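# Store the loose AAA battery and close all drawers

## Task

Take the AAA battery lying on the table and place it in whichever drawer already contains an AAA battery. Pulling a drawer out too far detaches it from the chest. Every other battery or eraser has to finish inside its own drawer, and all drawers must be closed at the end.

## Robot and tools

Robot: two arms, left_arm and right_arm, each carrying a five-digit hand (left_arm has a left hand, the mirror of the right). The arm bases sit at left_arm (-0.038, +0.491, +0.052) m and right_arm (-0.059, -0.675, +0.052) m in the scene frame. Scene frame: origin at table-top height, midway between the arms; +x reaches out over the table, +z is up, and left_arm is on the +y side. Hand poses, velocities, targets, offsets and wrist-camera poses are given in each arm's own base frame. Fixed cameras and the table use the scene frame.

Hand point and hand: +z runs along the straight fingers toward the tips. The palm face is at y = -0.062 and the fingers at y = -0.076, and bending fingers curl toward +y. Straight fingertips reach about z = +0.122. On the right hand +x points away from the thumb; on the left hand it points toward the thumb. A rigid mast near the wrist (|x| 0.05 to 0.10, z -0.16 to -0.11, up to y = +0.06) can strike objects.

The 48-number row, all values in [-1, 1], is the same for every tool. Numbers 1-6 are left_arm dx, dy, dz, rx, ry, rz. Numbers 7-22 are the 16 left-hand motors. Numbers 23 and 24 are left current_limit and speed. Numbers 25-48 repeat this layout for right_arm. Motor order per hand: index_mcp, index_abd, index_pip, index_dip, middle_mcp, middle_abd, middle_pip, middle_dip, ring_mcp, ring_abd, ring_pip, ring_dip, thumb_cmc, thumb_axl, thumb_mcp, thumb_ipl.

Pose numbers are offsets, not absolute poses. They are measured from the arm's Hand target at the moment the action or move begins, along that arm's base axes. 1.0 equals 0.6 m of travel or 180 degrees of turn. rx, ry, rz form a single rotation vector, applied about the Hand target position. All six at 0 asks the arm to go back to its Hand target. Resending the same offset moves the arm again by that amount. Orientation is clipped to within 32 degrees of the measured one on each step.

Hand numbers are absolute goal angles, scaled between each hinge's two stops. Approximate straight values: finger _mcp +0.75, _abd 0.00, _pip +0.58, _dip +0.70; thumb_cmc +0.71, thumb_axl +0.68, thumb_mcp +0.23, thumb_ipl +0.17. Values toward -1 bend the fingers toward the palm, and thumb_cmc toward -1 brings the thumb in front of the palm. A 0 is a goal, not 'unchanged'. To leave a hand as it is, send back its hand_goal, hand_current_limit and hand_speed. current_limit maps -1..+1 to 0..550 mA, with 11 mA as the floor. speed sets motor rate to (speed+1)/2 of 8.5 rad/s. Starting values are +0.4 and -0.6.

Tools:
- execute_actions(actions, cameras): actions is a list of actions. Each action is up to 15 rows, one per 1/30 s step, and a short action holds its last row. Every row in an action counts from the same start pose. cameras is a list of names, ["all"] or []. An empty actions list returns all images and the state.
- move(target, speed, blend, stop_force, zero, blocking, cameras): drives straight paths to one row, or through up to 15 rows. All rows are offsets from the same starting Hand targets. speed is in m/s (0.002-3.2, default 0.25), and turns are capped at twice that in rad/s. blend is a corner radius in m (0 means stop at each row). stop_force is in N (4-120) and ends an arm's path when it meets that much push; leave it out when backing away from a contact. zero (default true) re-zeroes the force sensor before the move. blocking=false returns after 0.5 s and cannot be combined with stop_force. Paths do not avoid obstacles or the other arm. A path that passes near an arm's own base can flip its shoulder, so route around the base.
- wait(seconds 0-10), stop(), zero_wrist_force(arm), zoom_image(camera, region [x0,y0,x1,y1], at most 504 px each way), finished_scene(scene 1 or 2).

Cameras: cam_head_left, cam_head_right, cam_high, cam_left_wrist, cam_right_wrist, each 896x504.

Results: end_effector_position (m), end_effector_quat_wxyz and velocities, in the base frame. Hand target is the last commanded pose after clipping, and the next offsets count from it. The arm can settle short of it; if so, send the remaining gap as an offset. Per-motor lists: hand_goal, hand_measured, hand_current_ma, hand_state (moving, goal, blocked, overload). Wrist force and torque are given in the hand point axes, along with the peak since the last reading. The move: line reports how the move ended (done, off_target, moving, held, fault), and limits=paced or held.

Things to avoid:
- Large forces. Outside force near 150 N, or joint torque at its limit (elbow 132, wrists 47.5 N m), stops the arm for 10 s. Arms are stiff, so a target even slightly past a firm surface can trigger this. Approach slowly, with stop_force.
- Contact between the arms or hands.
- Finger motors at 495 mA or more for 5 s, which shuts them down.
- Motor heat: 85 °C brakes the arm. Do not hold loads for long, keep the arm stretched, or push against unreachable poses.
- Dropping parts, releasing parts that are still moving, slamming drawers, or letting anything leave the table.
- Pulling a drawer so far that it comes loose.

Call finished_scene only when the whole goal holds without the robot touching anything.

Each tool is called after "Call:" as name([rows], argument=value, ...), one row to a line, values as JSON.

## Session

Call:
execute_actions(actions=[], cameras=["all"])

Call:
zoom_image(camera="cam_head_right", region=[400, 60, 750, 300])

Call:
zoom_image(camera="cam_head_left", region=[350, 60, 700, 300])

Scene clock: 0.00 s.
left_arm: end_effector_position=(+0.6872, -0.1217, +0.1790) hand_goal=(+0.754, +0.000, +0.576, +0.696, +0.754, +0.000, +0.576, +0.696, +0.754, +0.000, +0.576, +0.696, +0.714, +0.678, +0.226, +0.168) hand_measured=(+0.754, +0.000, +0.576, +0.696, +0.754, +0.000, +0.576, +0.696, +0.754, +0.000, +0.576, +0.696, +0.714, +0.678, +0.226, +0.168) hand_current_ma=(+0, +0, +0, +0, +0, +0, +0, +0, +0, +0, +0, +0, +0, +0, +0, +0) hand_state=(goal, goal, goal, goal, goal, goal, goal, goal, goal, goal, goal, goal, goal, goal, goal, goal) hand_current_limit=0.40 hand_speed=-0.60 end_effector_quat_wxyz=(-0.353, +0.137, +0.925, -0.016) | right_arm: end_effector_position=(+1.0046, +0.4043, +0.3164) hand_goal=(+0.754, +0.000, +0.576, +0.696, +0.754, +0.000, +0.576, +0.696, +0.754, +0.000, +0.576, +0.696, +0.714, +0.678, +0.226, +0.168) hand_measured=(+0.754, +0.000, +0.576, +0.696, +0.754, +0.000, +0.576, +0.696, +0.754, +0.000, +0.576, +0.696, +0.714, +0.678, +0.226, +0.168) hand_current_ma=(+0, +0, +0, +0, +0, +0, +0, +0, +0, +0, +0, +0, +0, +0, +0, +0) hand_state=(goal, goal, goal, goal, goal, goal, goal, goal, goal, goal, goal, goal, goal, goal, goal, goal) hand_current_limit=0.40 hand_speed=-0.60 end_effector_quat_wxyz=(+0.151, +0.741, +0.591, +0.280)
Joint positions: left_arm=[-0.462 -0.715 1.266 1.71 1.807 1.488] | right_arm=[0.293 -0.83 0.988 0.768 1.641 3.637]
Joint velocities: within noise
Joint torques (N m): no reading
Wrist force (N): no reading
Wrist torque (N m): no reading
Wrist force, peak (N): no reading
Hand target: left_arm +0.6872, -0.1217, +0.1790; -0.353, +0.137, +0.925, -0.016 | right_arm +1.0046, +0.4043, +0.3164; +0.151, +0.741, +0.591, +0.280
camera_calibration:
cam_left_wrist: T_world_to_cam=[[0.440917, -0.785149, -0.434895, -0.362762], [0.0715186, -0.452263, 0.889013, -0.311019], [-0.894694, -0.423084, -0.143258, 0.708725], [0, 0, 0, 1]] pos_world=[0.816284, -0.125635, 0.220267]
cam_right_wrist: T_world_to_cam=[[0.353979, -0.91163, 0.208876, -0.0217321], [-0.929113, -0.317222, 0.19005, 0.954015], [-0.106995, -0.261343, -0.959298, 0.641336], [0, 0, 0, 1]] pos_world=[0.962701, 0.450432, 0.438461]

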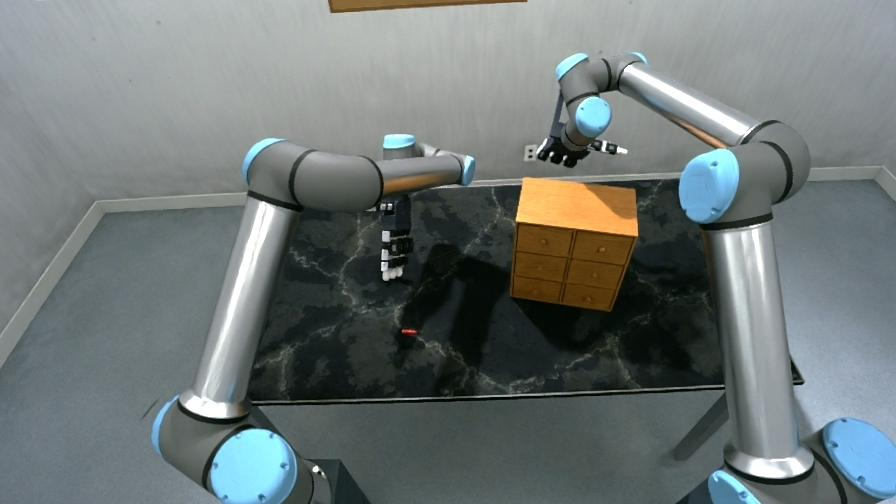

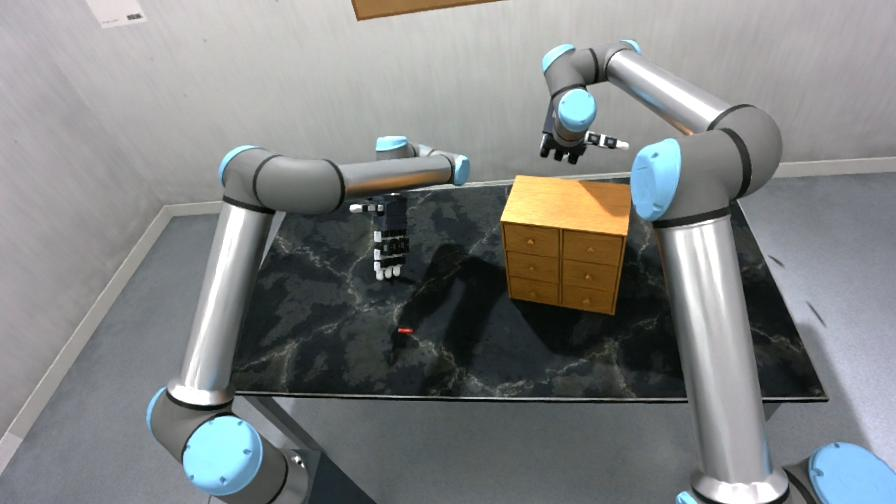

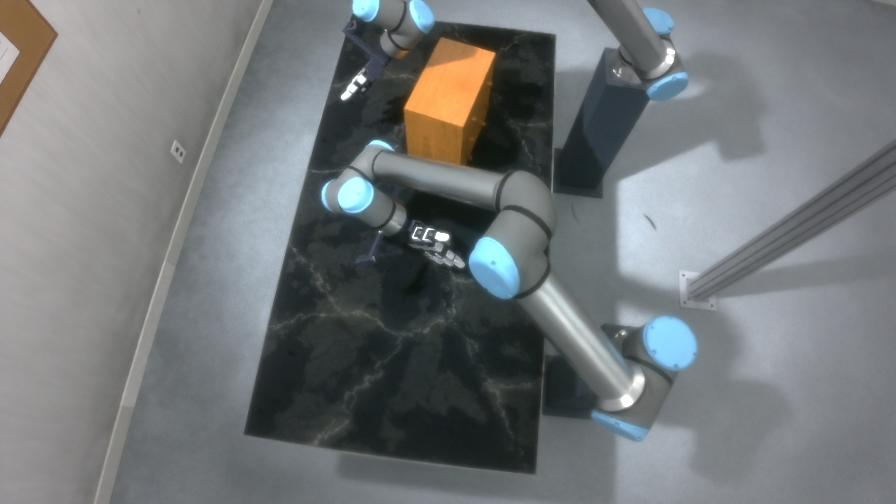

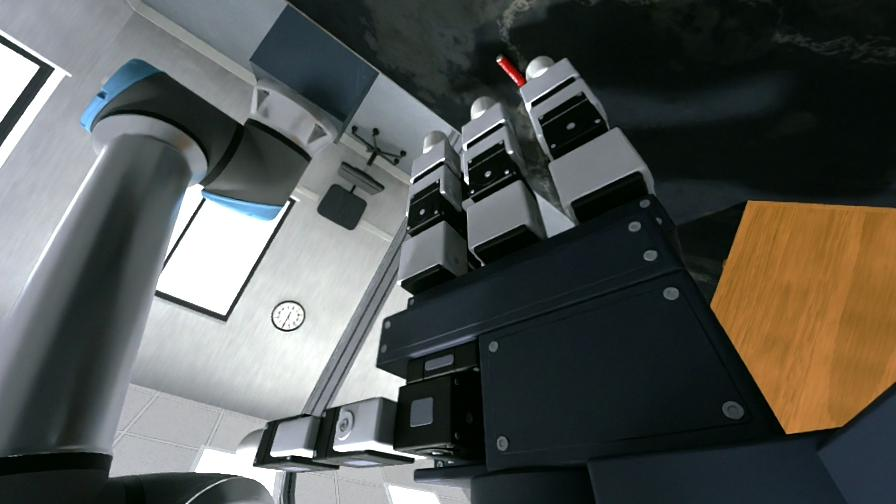

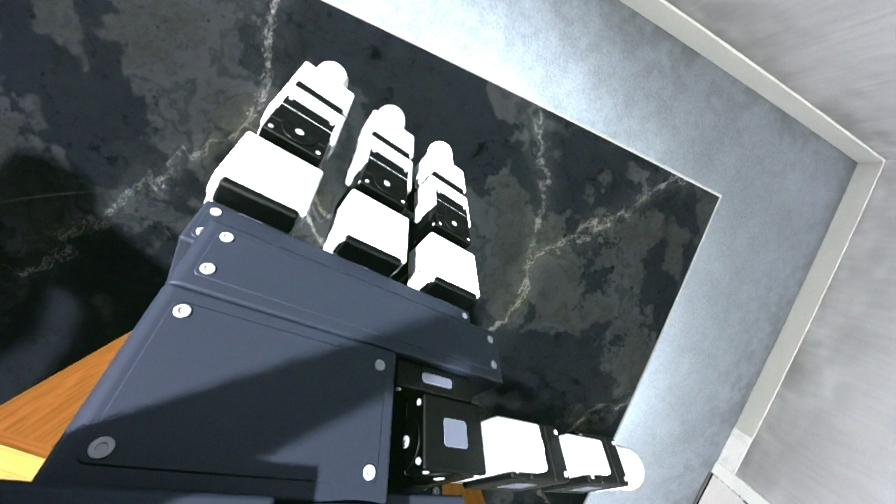

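Scaled by 1.440 from the camera's 896x504 image, which has a finer 1280x720 frame.

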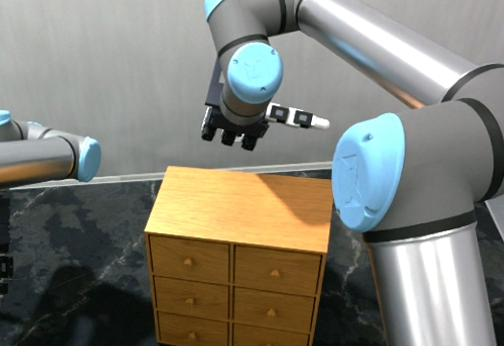

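Scaled by 1.440 from the camera's 896x504 image, which has a finer 1280x720 frame.

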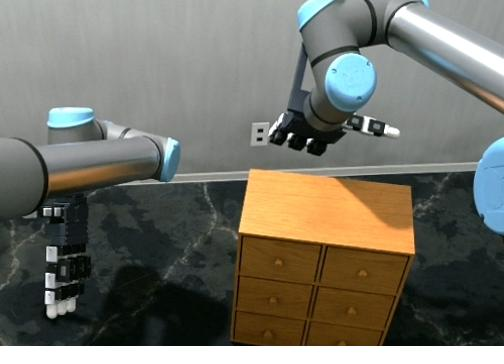

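Call:
zoom_image(camera="cam_head_left", region=[380, 310, 440, 350])

Call:
zoom_image(camera="cam_head_right", region=[380, 310, 440, 350])

Scaled by 8.400 from the camera's 896x504 image, which has a finer 1280x720 frame.

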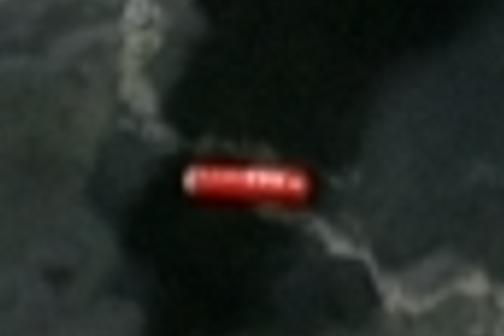

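Scaled by 8.400 from the camera's 896x504 image, which has a finer 1280x720 frame.

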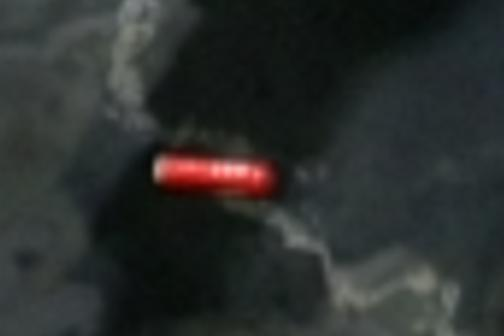

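Call:
move([
  [0,0,0.452,0,0,0,0.274,0,-0.489,0.580,-0.42,0,-0.68,-0.174,-0.42,0,-0.68,-0.174,-0.514,0.678,-0.022,0.103,0.3,0.2,0,0,0.4,0,0,0,0.300,0,-0.489,0.580,-0.42,0,-0.68,-0.174,-0.42,0,-0.68,-0.174,-0.514,0.678,0.03,0.104,0.4,0.4],
  [-0.2232,-0.1753,0.285,-0.168,-0.400,0.616,0.274,0,-0.489,0.580,-0.42,0,-0.68,-0.174,-0.42,0,-0.68,-0.174,-0.514,0.678,-0.022,0.103,0.3,0.2,-0.841,-0.0072,0.306,0.012,0.2076,-0.1451,0.300,0,-0.489,0.580,-0.42,0,-0.68,-0.174,-0.42,0,-0.68,-0.174,-0.514,0.678,0.03,0.104,0.4,0.4],
  [-0.2232,-0.1753,0.118,-0.168,-0.400,0.616,0.274,0,-0.489,0.580,-0.42,0,-0.68,-0.174,-0.42,0,-0.68,-0.174,-0.514,0.678,-0.022,0.103,0.3,0.2,-0.9243,0.3262,0.1393,0.421,-0.0499,0.0161,0.300,0,-0.489,0.580,-0.42,0,-0.68,-0.174,-0.42,0,-0.68,-0.174,-0.514,0.678,0.03,0.104,0.4,0.4],
  [-0.2232,-0.1753,0.0,-0.168,-0.400,0.616,0.274,0,-0.489,0.580,-0.42,0,-0.68,-0.174,-0.42,0,-0.68,-0.174,-0.514,0.678,-0.022,0.103,0.3,0.2,-0.9243,0.3395,-0.1073,0.421,-0.0499,0.0161,0.300,0,-0.489,0.580,-0.42,0,-0.68,-0.174,-0.42,0,-0.68,-0.174,-0.514,0.678,0.03,0.104,0.4,0.4],
], speed=0.4, blend=0.02, cameras=["all"])

Scene clock: 154.83 s.
left_arm: end_effector_position=(+0.5533, -0.2269, +0.1790) hand_goal=(+0.274, +0.000, -0.488, +0.580, -0.420, +0.000, -0.680, -0.174, -0.420, +0.000, -0.680, -0.174, -0.514, +0.678, -0.022, +0.104) hand_measured=(+0.274, +0.000, -0.482, +0.584, -0.410, +0.000, -0.676, -0.172, -0.410, +0.000, -0.676, -0.172, -0.516, +0.678, -0.024, +0.104) hand_current_ma=(-1, +0, +11, +6, +21, +0, +5, +4, +24, +0, +6, +3, -5, -1, -2, +1) hand_state=(goal, goal, goal, goal, goal, goal, goal, goal, goal, goal, goal, goal, goal, goal, goal, goal) hand_current_limit=0.30 hand_speed=0.20 end_effector_quat_wxyz=(+0.362, -0.568, +0.623, -0.397) | right_arm: end_effector_position=(+0.4499, +0.6081, +0.2521) hand_goal=(+0.300, +0.000, -0.488, +0.580, -0.420, +0.000, -0.680, -0.174, -0.420, +0.000, -0.680, -0.174, -0.514, +0.678, +0.030, +0.104) hand_measured=(+0.302, +0.000, -0.486, +0.582, -0.418, +0.000, -0.678, -0.172, -0.418, +0.000, -0.678, -0.172, -0.506, +0.678, +0.028, +0.106) hand_current_ma=(+1, +0, +1, +1, +2, +0, +1, +1, +2, +0, +1, +1, +7, +0, -1, +1) hand_state=(goal, goal, goal, goal, goal, goal, goal, goal, goal, goal, goal, goal, goal, goal, goal, goal) hand_current_limit=0.40 hand_speed=0.40 end_effector_quat_wxyz=(-0.299, +0.641, +0.299, +0.640)
Joint positions: left_arm=[-0.905 -1.607 2.23 -0.028 0.853 -0.419] | right_arm=[0.787 -1.439 2.197 -0.757 1.484 4.714]
Joint torques (N m): left_arm=[8.47 -28.6 -39.17 -0.4 1.08 3.84] | right_arm=[-11.28 -32.97 -31.63 -6.07 -1.62 -3.57]
Wrist force (N): left_arm=[-0.5 -0.8 0.3] | right_arm=[0.2 -0.3 0.6]
Wrist torque (N m): left_arm=[-0.17 0.02 -0.21] | right_arm=[-0.30 0.05 0.34]
Wrist force, peak (N): left_arm=[-2.5 0.4 3.0] | right_arm=[-0.6 -1.9 3.2]
Hand target: left_arm +0.5533, -0.2269, +0.1790; +0.362, -0.568, +0.623, -0.397 | right_arm +0.4500, +0.6080, +0.2520; -0.299, +0.641, +0.299, +0.640
Off the commanded pose: left_arm 0.000 m, 0 deg | right_arm 0.000 m, 0 deg.
move: done
camera_calibration:
cam_left_wrist: T_world_to_cam=[[0.309535, 0.779126, 0.545116, -0.134125], [-0.486242, -0.362959, 0.794877, -0.00330495], [0.817164, -0.5111, 0.266496, -0.495995], [0, 0, 0, 1]] pos_world=[0.445218, -0.150202, 0.207921]
cam_right_wrist: T_world_to_cam=[[0.446944, -0.445263, -0.775875, 0.296579], [-0.894514, -0.213508, -0.392758, 0.583775], [0.00922504, 0.869572, -0.49372, -0.283766], [0, 0, 0, 1]] pos_world=[0.392259, 0.503452, 0.319289]

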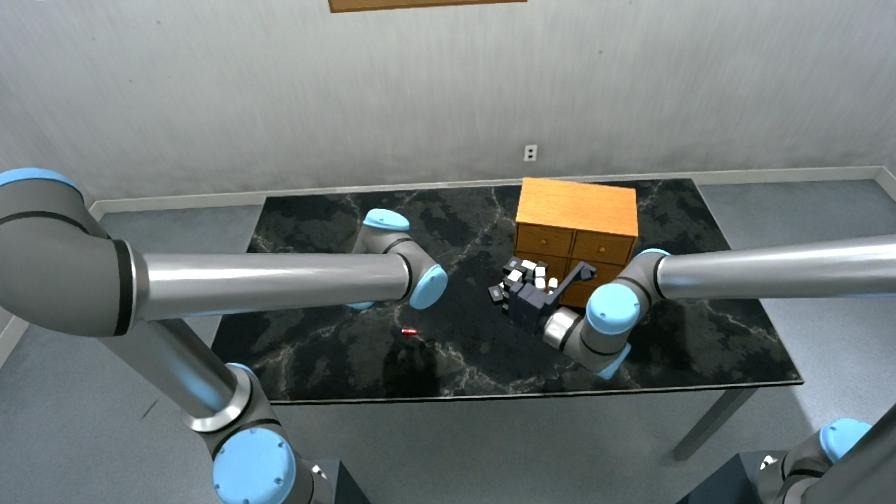

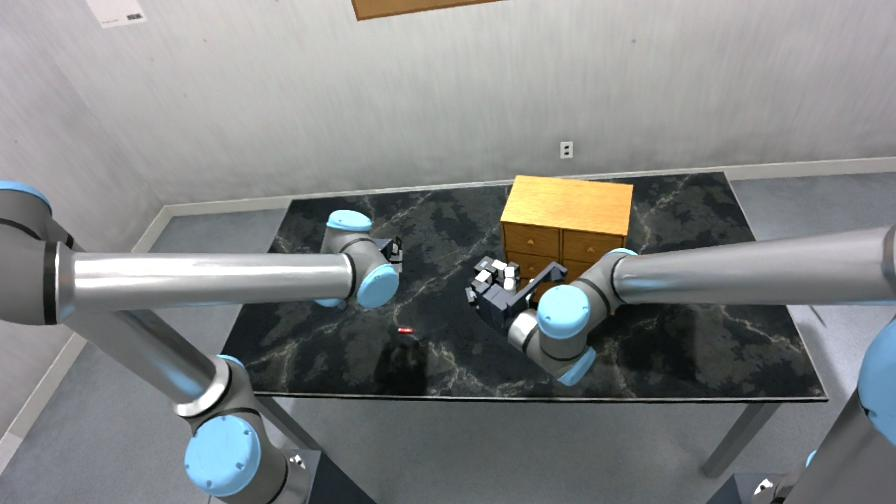

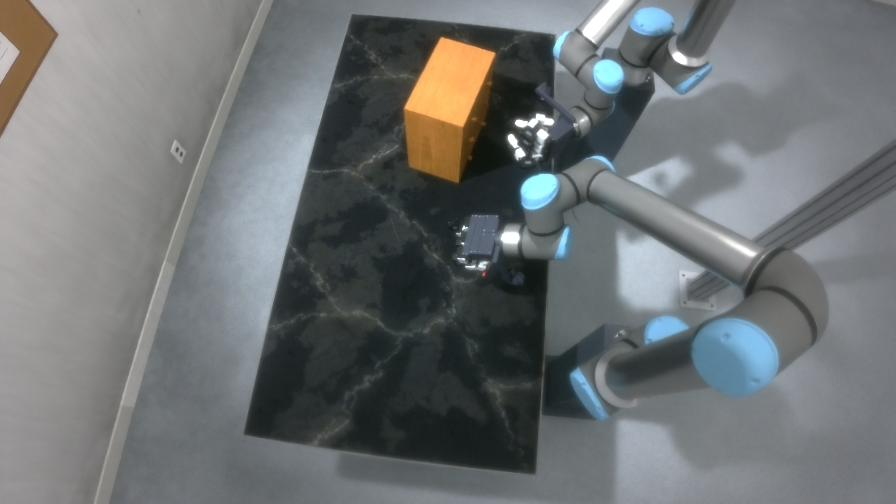

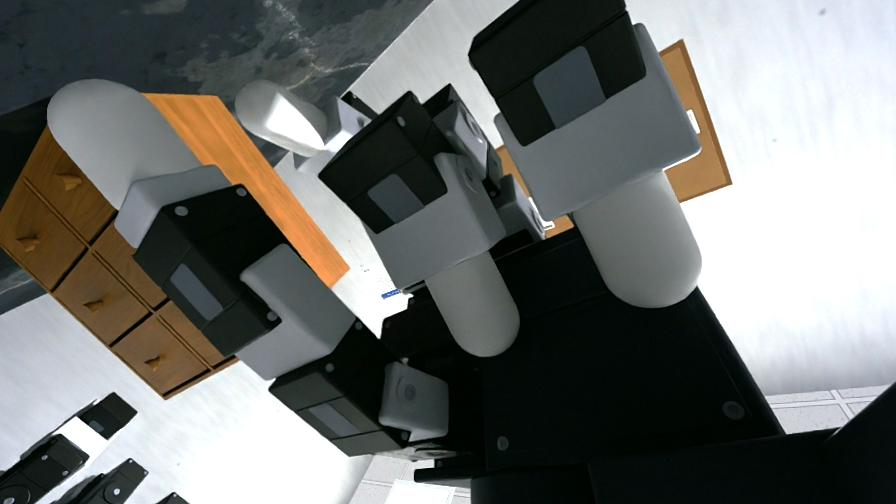

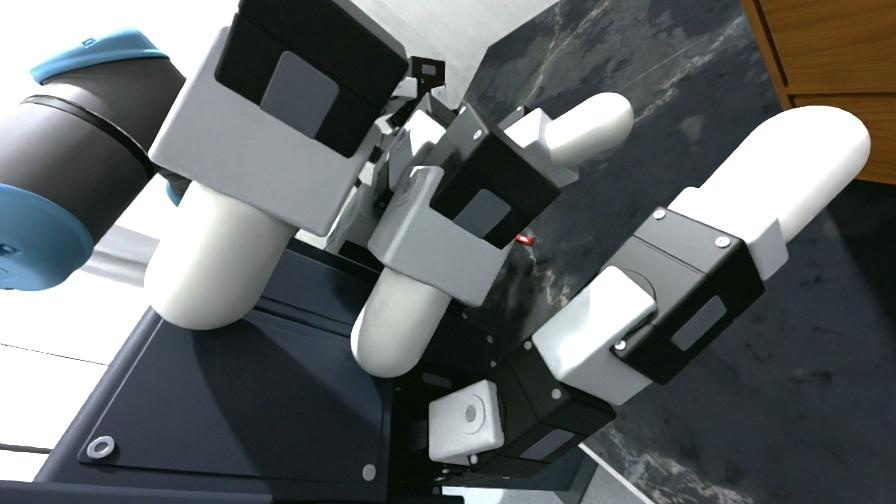

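Call:
move(target=[0,0,-0.2817,0,0,0,0.274,0,-0.488,0.580,-0.42,0,-0.68,-0.174,-0.42,0,-0.68,-0.174,-0.514,0.678,-0.022,0.104,0.3,0.2,0.125,-0.0267,0,0,0,0,0.300,0,-0.488,0.580,-0.42,0,-0.68,-0.174,-0.42,0,-0.68,-0.174,-0.514,0.678,0.03,0.104,0.4,0.4], speed=0.2, cameras=["cam_left_wrist", "cam_right_wrist"])

Call:
zoom_image(camera="cam_right_wrist", region=[550, 0, 896, 250])

Call:
zoom_image(camera="cam_left_wrist", region=[0, 0, 330, 200])

Scene clock: 163.83 s.
left_arm: end_effector_position=(+0.5532, -0.2269, +0.0100) hand_goal=(+0.274, +0.000, -0.488, +0.580, -0.420, +0.000, -0.680, -0.174, -0.420, +0.000, -0.680, -0.174, -0.514, +0.678, -0.022, +0.104) hand_measured=(+0.272, +0.000, -0.482, +0.584, -0.410, +0.000, -0.676, -0.172, -0.410, +0.000, -0.676, -0.172, -0.516, +0.678, -0.024, +0.104) hand_current_ma=(-1, +0, +10, +6, +20, +0, +5, +4, +22, +0, +6, +3, -5, -1, -2, +1) hand_state=(goal, goal, goal, goal, goal, goal, goal, goal, goal, goal, goal, goal, goal, goal, goal, goal) hand_current_limit=0.30 hand_speed=0.20 end_effector_quat_wxyz=(+0.362, -0.568, +0.623, -0.397) | right_arm: end_effector_position=(+0.5251, +0.5920, +0.2520) hand_goal=(+0.300, +0.000, -0.488, +0.580, -0.420, +0.000, -0.680, -0.174, -0.420, +0.000, -0.680, -0.174, -0.514, +0.678, +0.030, +0.104) hand_measured=(+0.302, +0.000, -0.486, +0.582, -0.418, +0.000, -0.678, -0.172, -0.418, +0.000, -0.678, -0.172, -0.506, +0.678, +0.028, +0.106) hand_current_ma=(+1, +0, +1, +1, +1, +0, +1, +1, +1, +0, +1, +1, +7, +0, -1, +1) hand_state=(goal, goal, goal, goal, goal, goal, goal, goal, goal, goal, goal, goal, goal, goal, goal, goal) hand_current_limit=0.40 hand_speed=0.40 end_effector_quat_wxyz=(-0.299, +0.641, +0.299, +0.640)
Joint positions: left_arm=[-0.905 -1.337 2.355 -0.423 0.853 -0.419] | right_arm=[0.665 -1.404 2.154 -0.749 1.362 4.714]
Joint torques (N m): left_arm=[8.36 -31.35 -27.47 -0.75 1.5 3.63] | right_arm=[16.36 -59.13 -27.36 -2.66 3.05 -4.25]
Wrist force (N): left_arm=[-0.4 -0.3 -0.4] | right_arm=[0.3 0.1 0.5]
Wrist torque (N m): left_arm=[-0.02 0.03 -0.24] | right_arm=[-0.27 0.03 0.36]
Wrist force, peak (N): left_arm=[-0.3 -3.3 -1.1] | right_arm=[0.4 0.9 1.2]
Hand target: left_arm +0.5533, -0.2269, +0.0100; +0.362, -0.568, +0.623, -0.397 | right_arm +0.5250, +0.5920, +0.2520; -0.299, +0.641, +0.299, +0.640
Off the commanded pose: left_arm 0.000 m, 0 deg | right_arm 0.000 m, 0 deg.
move: done
camera_calibration:
cam_left_wrist: T_world_to_cam=[[0.309508, 0.779142, 0.545107, -0.0419858], [-0.486202, -0.362985, 0.79489, 0.131007], [0.817198, -0.511057, 0.266474, -0.450965], [0, 0, 0, 1]] pos_world=[0.445218, -0.150202, 0.0389209]
cam_right_wrist: T_world_to_cam=[[0.446795, -0.445297, -0.775941, 0.255875], [-0.894589, -0.213434, -0.392628, 0.647434], [0.00922412, 0.869573, -0.493719, -0.270509], [0, 0, 0, 1]] pos_world=[0.467359, 0.487352, 0.319189]
Images, in order (width x height): cam_left_wrist 896x504, cam_right_wrist 896x504.

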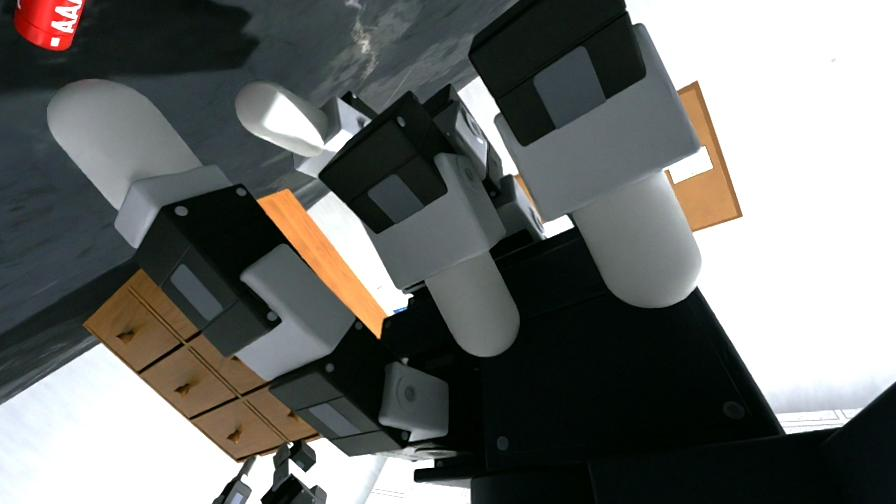

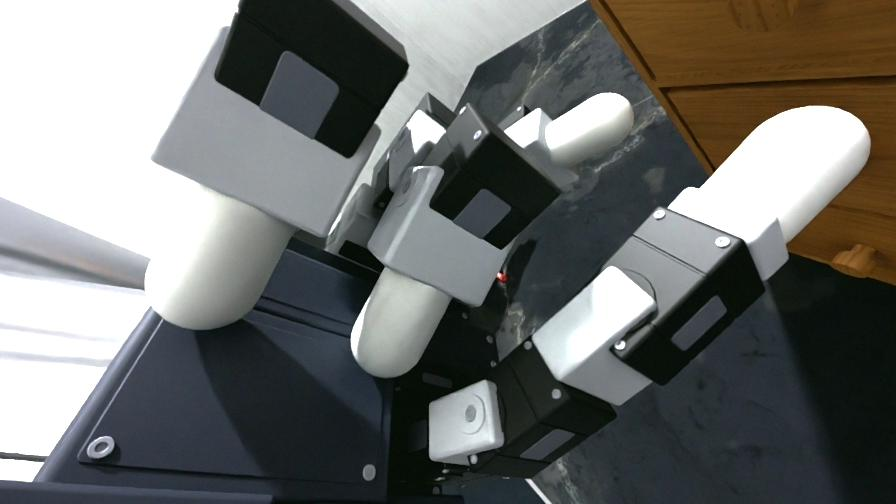

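Scaled by 1.457 from the camera's 896x504 image, which has a finer 1280x720 frame.

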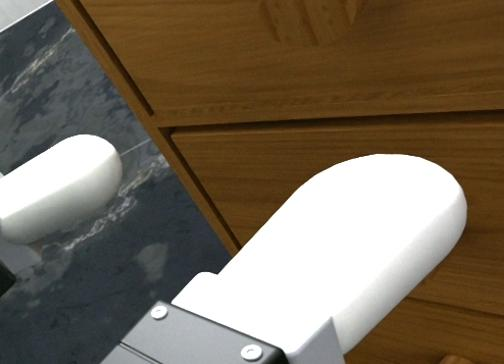

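Scaled by 1.527 from the camera's 896x504 image, which has a finer 1280x720 frame.

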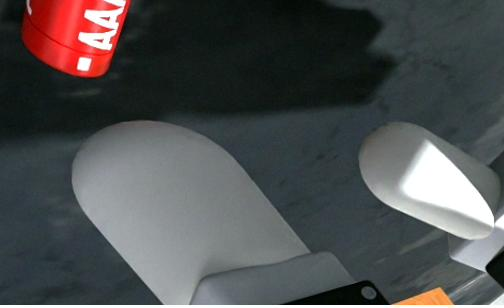

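Call:
zoom_image(camera="cam_left_wrist", region=[80, 270, 320, 460])

Call:
move(target=[-0.02,-0.055,0,0,0,0,0.274,0,-0.488,0.580,-0.42,0,-0.68,-0.174,-0.42,0,-0.68,-0.174,-0.514,0.678,-0.022,0.104,0.3,0.2,-0.05,0.0107,0,0,0,0,0.300,0,-0.488,0.580,-0.42,0,-0.68,-0.174,-0.42,0,-0.68,-0.174,-0.514,0.678,0.03,0.104,0.4,0.4], speed=0.15, cameras=["cam_left_wrist", "cam_right_wrist"])

Call:
zoom_image(camera="cam_right_wrist", region=[600, 0, 896, 300])

Scaled by 2.100 from the camera's 896x504 image, which has a finer 1280x720 frame.

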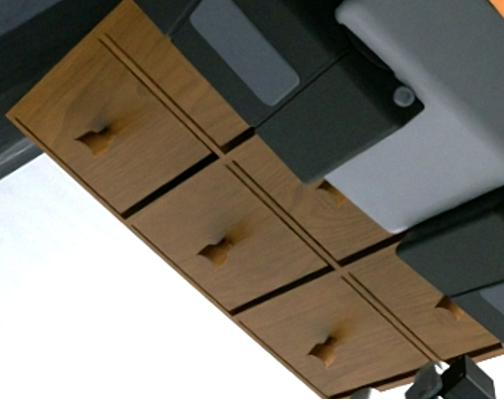

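Scene clock: 186.37 s.
left_arm: end_effector_position=(+0.5413, -0.2600, +0.0100) hand_goal=(+0.274, +0.000, -0.488, +0.580, -0.420, +0.000, -0.680, -0.174, -0.420, +0.000, -0.680, -0.174, -0.514, +0.678, -0.022, +0.104) hand_measured=(+0.272, +0.000, -0.482, +0.584, -0.410, +0.000, -0.676, -0.172, -0.410, +0.000, -0.676, -0.172, -0.516, +0.678, -0.024, +0.104) hand_current_ma=(-1, +0, +10, +6, +20, +0, +5, +4, +22, +0, +6, +3, -4, -1, -2, +1) hand_state=(goal, goal, goal, goal, goal, goal, goal, goal, goal, goal, goal, goal, goal, goal, goal, goal) hand_current_limit=0.30 hand_speed=0.20 end_effector_quat_wxyz=(+0.362, -0.568, +0.623, -0.397) end_effector_velocity=(+0.000, +0.003, +0.000) end_effector_angular_velocity=(+0.002, +0.001, -0.002) | right_arm: end_effector_position=(+0.4948, +0.5984, +0.2520) hand_goal=(+0.300, +0.000, -0.488, +0.580, -0.420, +0.000, -0.680, -0.174, -0.420, +0.000, -0.680, -0.174, -0.514, +0.678, +0.030, +0.104) hand_measured=(+0.302, +0.000, -0.486, +0.582, -0.418, +0.000, -0.678, -0.172, -0.418, +0.000, -0.678, -0.172, -0.506, +0.678, +0.028, +0.106) hand_current_ma=(+1, +0, +1, +1, +1, +0, +1, +1, +1, +0, +1, +1, +7, +0, -1, +1) hand_state=(goal, goal, goal, goal, goal, goal, goal, goal, goal, goal, goal, goal, goal, goal, goal, goal) hand_current_limit=0.40 hand_speed=0.40 end_effector_quat_wxyz=(-0.299, +0.641, +0.299, +0.640)
Joint positions: left_arm=[-0.982 -1.319 2.338 -0.382 0.79 -0.48] | right_arm=[0.712 -1.42 2.174 -0.753 1.409 4.714]
Joint velocities: left_arm=[0.005 -0.002 0.003 -0.003 0.005 0.006] | right_arm=[within noise]
Joint torques (N m): left_arm=[11.63 -55.32 -14.2 -0.65 0.54 3.55] | right_arm=[-23.42 -33.33 -44.18 -4.23 -2.99 -0.72]
Wrist force (N): left_arm=[-0.1 -0.4 -0.5] | right_arm=[0.3 0.0 0.3]
Wrist torque (N m): left_arm=[-0.04 0.00 -0.16] | right_arm=[-0.27 0.06 0.40]
Wrist force, peak (N): left_arm=[-1.3 -0.9 -0.1] | right_arm=[0.5 0.0 1.1]
Hand target: left_arm +0.5413, -0.2599, +0.0100; +0.362, -0.568, +0.623, -0.397 | right_arm +0.4950, +0.5984, +0.2520; -0.299, +0.641, +0.299, +0.640
Off the commanded pose: left_arm 0.000 m, 0 deg | right_arm 0.000 m, 0 deg.
move: done
camera_calibration:
cam_left_wrist: T_world_to_cam=[[0.309394, 0.77929, 0.544962, -0.0124308], [-0.486172, -0.362893, 0.79495, 0.113208], [0.817259, -0.510897, 0.266592, -0.458157], [0, 0, 0, 1]] pos_world=[0.433318, -0.183302, 0.0389206]
cam_right_wrist: T_world_to_cam=[[0.447013, -0.445248, -0.775844, 0.272112], [-0.89448, -0.213542, -0.392817, 0.621871], [0.00922547, 0.869571, -0.493721, -0.275882], [0, 0, 0, 1]] pos_world=[0.437159, 0.493852, 0.319189]
Images, in order (width x height): cam_left_wrist 896x504, cam_right_wrist 896x504.

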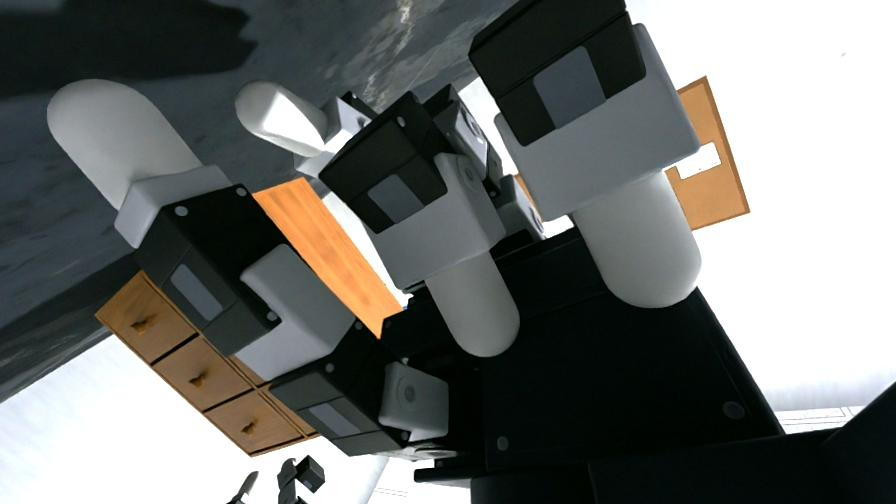

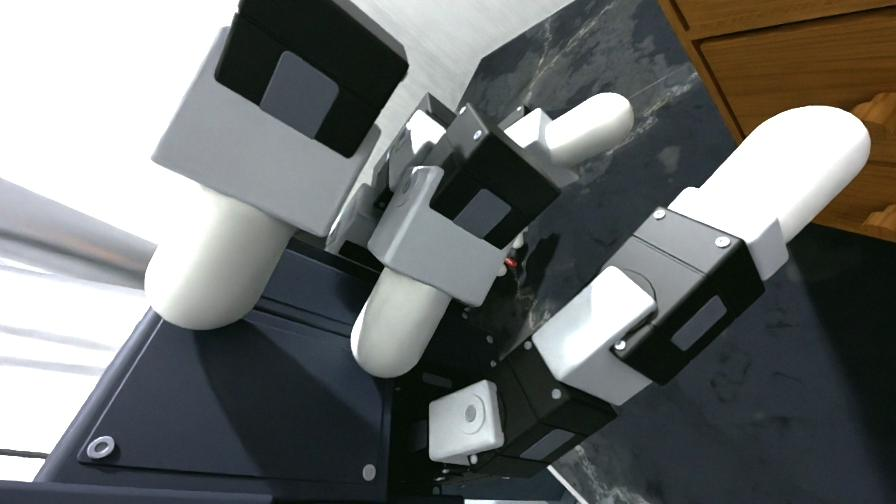

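Scaled by 1.680 from the camera's 896x504 image, which has a finer 1280x720 frame.

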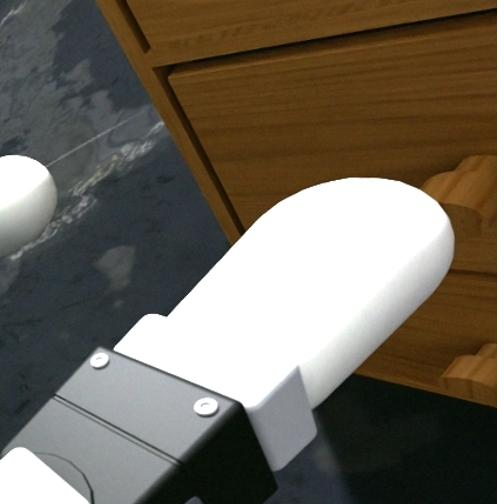

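Call:
move(target=[-0.15,0,0.04,0,0,0,0.300,0,-0.489,0.580,-0.42,0,-0.68,-0.174,-0.42,0,-0.68,-0.174,-0.514,0.678,0.03,0.104,0.4,-0.3,0,0,0,0,0,0,0.300,0,-0.489,0.580,-0.42,0,-0.68,-0.174,-0.42,0,-0.68,-0.174,-0.514,0.678,0.03,0.104,0.4,0.4], cameras=["cam_left_wrist"])

Scene clock: 229.40 s.
left_arm: end_effector_position=(+0.4513, -0.2600, +0.0340) hand_goal=(+0.300, +0.000, -0.488, +0.580, -0.420, +0.000, -0.680, -0.174, -0.420, +0.000, -0.680, -0.174, -0.514, +0.678, +0.030, +0.104) hand_measured=(+0.294, +0.000, -0.482, +0.584, -0.412, +0.000, -0.676, -0.172, -0.412, +0.000, -0.676, -0.172, -0.516, +0.678, +0.028, +0.104) hand_current_ma=(-12, +0, +9, +6, +16, +0, +5, +4, +18, +0, +6, +3, -4, -1, -3, +1) hand_state=(goal, goal, goal, goal, goal, goal, goal, goal, goal, goal, goal, goal, goal, goal, goal, goal) hand_current_limit=0.40 hand_speed=-0.30 end_effector_quat_wxyz=(+0.362, -0.568, +0.623, -0.397) | right_arm: end_effector_position=(+0.4950, +0.5984, +0.2520) hand_goal=(+0.300, +0.000, -0.488, +0.580, -0.420, +0.000, -0.680, -0.174, -0.420, +0.000, -0.680, -0.174, -0.514, +0.678, +0.030, +0.104) hand_measured=(+0.302, +0.000, -0.486, +0.582, -0.418, +0.000, -0.678, -0.172, -0.418, +0.000, -0.678, -0.172, -0.506, +0.678, +0.028, +0.106) hand_current_ma=(+1, +0, +1, +1, +1, +0, +1, +1, +1, +0, +1, +1, +7, +0, -1, +1) hand_state=(goal, goal, goal, goal, goal, goal, goal, goal, goal, goal, goal, goal, goal, goal, goal, goal) hand_current_limit=0.40 hand_speed=0.40 end_effector_quat_wxyz=(-0.299, +0.641, +0.299, +0.640)
Joint positions: left_arm=[-1.218 -1.42 2.45 -0.206 0.613 -0.724] | right_arm=[0.712 -1.42 2.174 -0.753 1.409 4.714]
Joint torques (N m): left_arm=[-8.64 -44.83 -15.4 3.91 -3.28 -2] | right_arm=[-22.48 -33.3 -44.26 0.71 -3.28 1.54]
Wrist force (N): left_arm=[-0.7 -0.6 -0.3] | right_arm=[0.3 0.0 0.9]
Wrist torque (N m): left_arm=[-0.07 0.05 -0.31] | right_arm=[-0.32 0.04 0.40]
Wrist force, peak (N): left_arm=[0.1 -0.2 -2.5] | right_arm=[0.5 0.0 0.9]
Hand target: left_arm +0.4513, -0.2599, +0.0340; +0.362, -0.568, +0.623, -0.397 | right_arm +0.4950, +0.5984, +0.2520; -0.299, +0.641, +0.299, +0.640
Off the commanded pose: left_arm 0.000 m, 0 deg | right_arm 0.000 m, 0 deg.
move: done
camera_calibration:
cam_left_wrist: T_world_to_cam=[[0.309636, 0.779114, 0.545075, 0.002268], [-0.486247, -0.362881, 0.79491, 0.0504834], [0.817123, -0.511174, 0.266481, -0.390973], [0, 0, 0, 1]] pos_world=[0.343318, -0.183303, 0.0628208]
Images, in order (width x height): cam_left_wrist 896x504.

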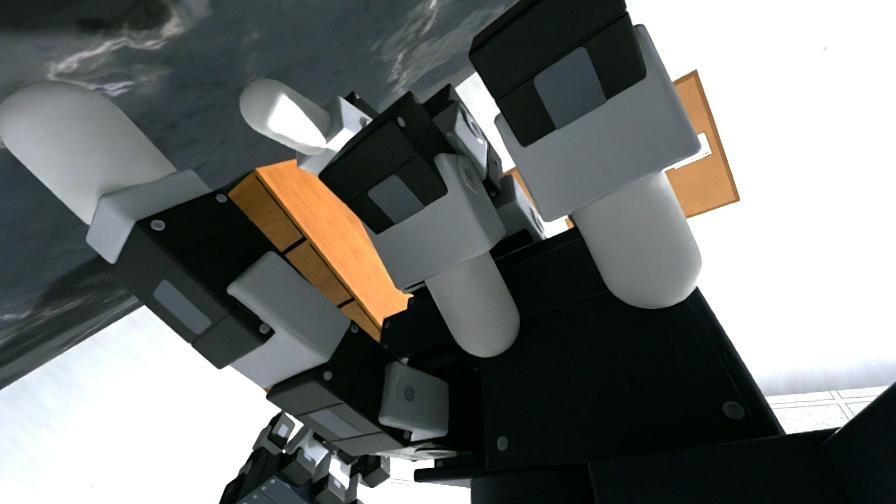

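Call:
move(target=[-0.07,-0.02,-0.037,0,0,0,0.300,0,-0.489,0.580,-0.42,0,-0.68,-0.174,-0.42,0,-0.68,-0.174,-0.514,0.678,0.03,0.104,0.4,-0.3,0,0,0,0,0,0,0.300,0,-0.489,0.580,-0.42,0,-0.68,-0.174,-0.42,0,-0.68,-0.174,-0.514,0.678,0.03,0.104,0.4,0.4], cameras=["cam_left_wrist", "cam_head_left"])

Scene clock: 238.77 s.
left_arm: end_effector_position=(+0.4093, -0.2718, +0.0118) hand_goal=(+0.300, +0.000, -0.488, +0.580, -0.420, +0.000, -0.680, -0.174, -0.420, +0.000, -0.680, -0.174, -0.514, +0.678, +0.030, +0.104) hand_measured=(+0.294, +0.000, -0.482, +0.584, -0.412, +0.000, -0.676, -0.172, -0.412, +0.000, -0.676, -0.172, -0.516, +0.678, +0.028, +0.104) hand_current_ma=(-12, +0, +9, +6, +16, +0, +5, +4, +18, +0, +6, +3, -4, -1, -3, +1) hand_state=(goal, goal, goal, goal, goal, goal, goal, goal, goal, goal, goal, goal, goal, goal, goal, goal) hand_current_limit=0.40 hand_speed=-0.30 end_effector_quat_wxyz=(+0.362, -0.568, +0.623, -0.397) | right_arm: end_effector_position=(+0.4950, +0.5984, +0.2520) hand_goal=(+0.300, +0.000, -0.488, +0.580, -0.420, +0.000, -0.680, -0.174, -0.420, +0.000, -0.680, -0.174, -0.514, +0.678, +0.030, +0.104) hand_measured=(+0.302, +0.000, -0.486, +0.582, -0.418, +0.000, -0.678, -0.172, -0.418, +0.000, -0.678, -0.172, -0.506, +0.678, +0.028, +0.106) hand_current_ma=(+1, +0, +1, +1, +1, +0, +1, +1, +1, +0, +1, +1, +7, +0, -1, +1) hand_state=(goal, goal, goal, goal, goal, goal, goal, goal, goal, goal, goal, goal, goal, goal, goal, goal) hand_current_limit=0.40 hand_speed=0.40 end_effector_quat_wxyz=(-0.299, +0.641, +0.299, +0.640)
Joint positions: left_arm=[-1.371 -1.341 2.49 -0.132 0.519 -0.952] | right_arm=[0.712 -1.42 2.174 -0.753 1.409 4.714]
Joint torques (N m): left_arm=[-9.11 -35.51 -20.67 2.84 -0.11 -1.57] | right_arm=[-23 -34.9 -44.97 0.73 -3.08 1.4]
Wrist force (N): left_arm=[0.0 -0.5 -0.1] | right_arm=[0.1 0.0 0.6]
Wrist torque (N m): left_arm=[-0.11 -0.03 -0.23] | right_arm=[-0.29 0.08 0.38]
Wrist force, peak (N): left_arm=[-1.0 -1.4 0.5] | right_arm=[0.5 -0.1 1.1]
Hand target: left_arm +0.4093, -0.2719, +0.0118; +0.362, -0.568, +0.623, -0.397 | right_arm +0.4950, +0.5984, +0.2520; -0.299, +0.641, +0.299, +0.640
Off the commanded pose: left_arm 0.000 m, 0 deg | right_arm 0.000 m, 0 deg.
move: done
camera_calibration:
cam_left_wrist: T_world_to_cam=[[0.309469, 0.779079, 0.545219, 0.0365493], [-0.486285, -0.36306, 0.794805, 0.0433268], [0.817163, -0.5111, 0.266498, -0.356795], [0, 0, 0, 1]] pos_world=[0.301318, -0.195102, 0.0407215]
Images, in order (width x height): cam_head_left 896x504, cam_left_wrist 896x504.

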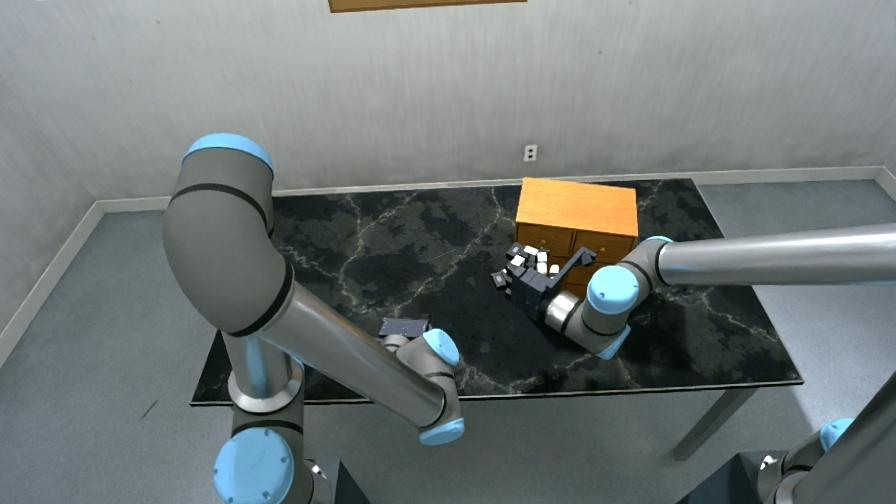

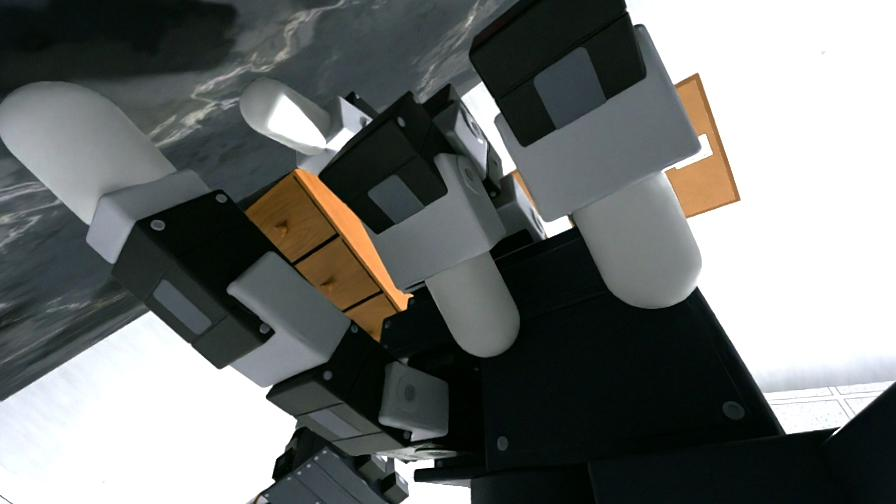

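Call:
zoom_image(camera="cam_left_wrist", region=[300, 0, 620, 120])

Call:
zoom_image(camera="cam_head_left", region=[370, 220, 620, 400])

Scaled by 1.575 from the camera's 896x504 image, which has a finer 1280x720 frame.

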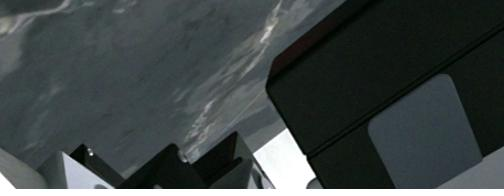

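Scaled by 2.016 from the camera's 896x504 image, which has a finer 1280x720 frame.

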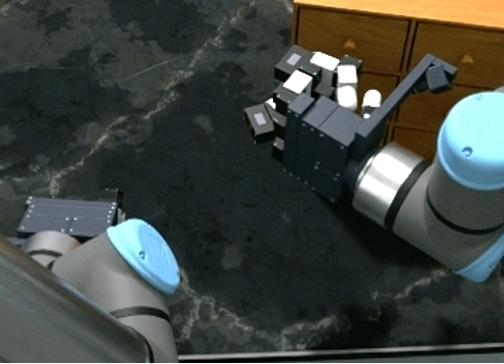

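Call:
move(target=[0.137,0.06,0,0,0,0,0.300,0,-0.489,0.580,-0.42,0,-0.68,-0.174,-0.42,0,-0.68,-0.174,-0.514,0.678,0.03,0.104,0.4,-0.3,0,0,0,0,0,0,0.300,0,-0.489,0.580,-0.42,0,-0.68,-0.174,-0.42,0,-0.68,-0.174,-0.514,0.678,0.03,0.104,0.4,0.4], cameras=["cam_left_wrist", "cam_high"])

Call:
zoom_image(camera="cam_left_wrist", region=[0, 0, 450, 150])

Scene clock: 259.33 s.
left_arm: end_effector_position=(+0.4915, -0.2359, +0.0118) hand_goal=(+0.300, +0.000, -0.488, +0.580, -0.420, +0.000, -0.680, -0.174, -0.420, +0.000, -0.680, -0.174, -0.514, +0.678, +0.030, +0.104) hand_measured=(+0.294, +0.000, -0.482, +0.584, -0.412, +0.000, -0.676, -0.172, -0.412, +0.000, -0.676, -0.172, -0.516, +0.678, +0.028, +0.104) hand_current_ma=(-12, +0, +9, +6, +16, +0, +5, +4, +18, +0, +6, +3, -4, -1, -3, +1) hand_state=(goal, goal, goal, goal, goal, goal, goal, goal, goal, goal, goal, goal, goal, goal, goal, goal) hand_current_limit=0.40 hand_speed=-0.30 end_effector_quat_wxyz=(+0.362, -0.568, +0.623, -0.397) | right_arm: end_effector_position=(+0.4950, +0.5984, +0.2520) hand_goal=(+0.300, +0.000, -0.488, +0.580, -0.420, +0.000, -0.680, -0.174, -0.420, +0.000, -0.680, -0.174, -0.514, +0.678, +0.030, +0.104) hand_measured=(+0.302, +0.000, -0.486, +0.582, -0.418, +0.000, -0.678, -0.172, -0.418, +0.000, -0.678, -0.172, -0.506, +0.678, +0.028, +0.106) hand_current_ma=(+1, +0, +1, +1, +1, +0, +1, +1, +1, +0, +1, +1, +7, +0, -1, +1) hand_state=(goal, goal, goal, goal, goal, goal, goal, goal, goal, goal, goal, goal, goal, goal, goal, goal) hand_current_limit=0.40 hand_speed=0.40 end_effector_quat_wxyz=(-0.299, +0.641, +0.299, +0.640)
Joint positions: left_arm=[-1.067 -1.383 2.438 -0.363 0.722 -0.557] | right_arm=[0.712 -1.42 2.174 -0.753 1.409 4.714]
Joint torques (N m): left_arm=[10.76 -46.43 -14.87 0.3 0.91 3.49] | right_arm=[-22.38 -36.27 -44.68 0.5 -2.98 1.63]
Wrist force (N): left_arm=[-0.3 -0.3 0.0] | right_arm=[0.0 -0.1 0.4]
Wrist torque (N m): left_arm=[-0.07 0.08 -0.14] | right_arm=[-0.28 0.09 0.37]
Wrist force, peak (N): left_arm=[-1.8 -1.3 1.5] | right_arm=[0.4 -0.1 1.0]
Hand target: left_arm +0.4915, -0.2359, +0.0118; +0.362, -0.568, +0.623, -0.397 | right_arm +0.4950, +0.5984, +0.2520; -0.299, +0.641, +0.299, +0.640
Off the commanded pose: left_arm 0.000 m, 0 deg | right_arm 0.000 m, 0 deg.
move: done
camera_calibration:
cam_left_wrist: T_world_to_cam=[[0.309373, 0.77925, 0.545031, -0.0167006], [-0.486092, -0.363021, 0.79494, 0.096292], [0.817314, -0.510868, 0.266479, -0.405528], [0, 0, 0, 1]] pos_world=[0.383418, -0.159202, 0.0406206]
Images, in order (width x height): cam_high 896x504, cam_left_wrist 896x504.

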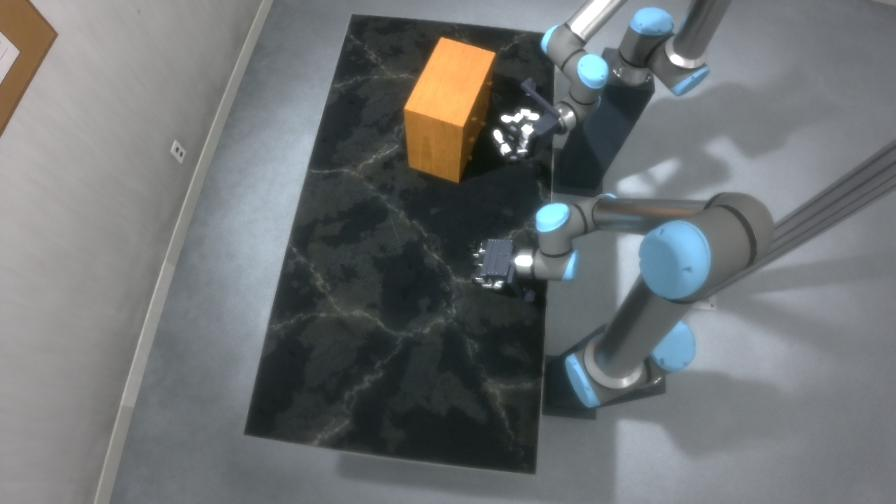

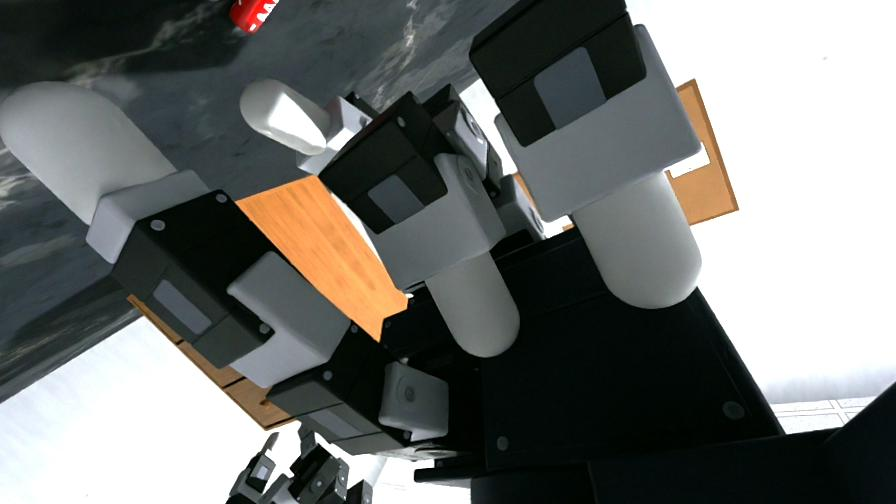

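Scaled by 1.120 from the camera's 896x504 image, which has a finer 1280x720 frame.

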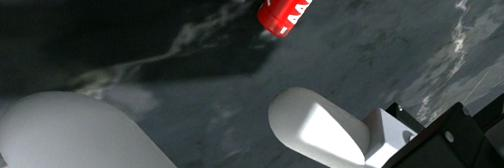

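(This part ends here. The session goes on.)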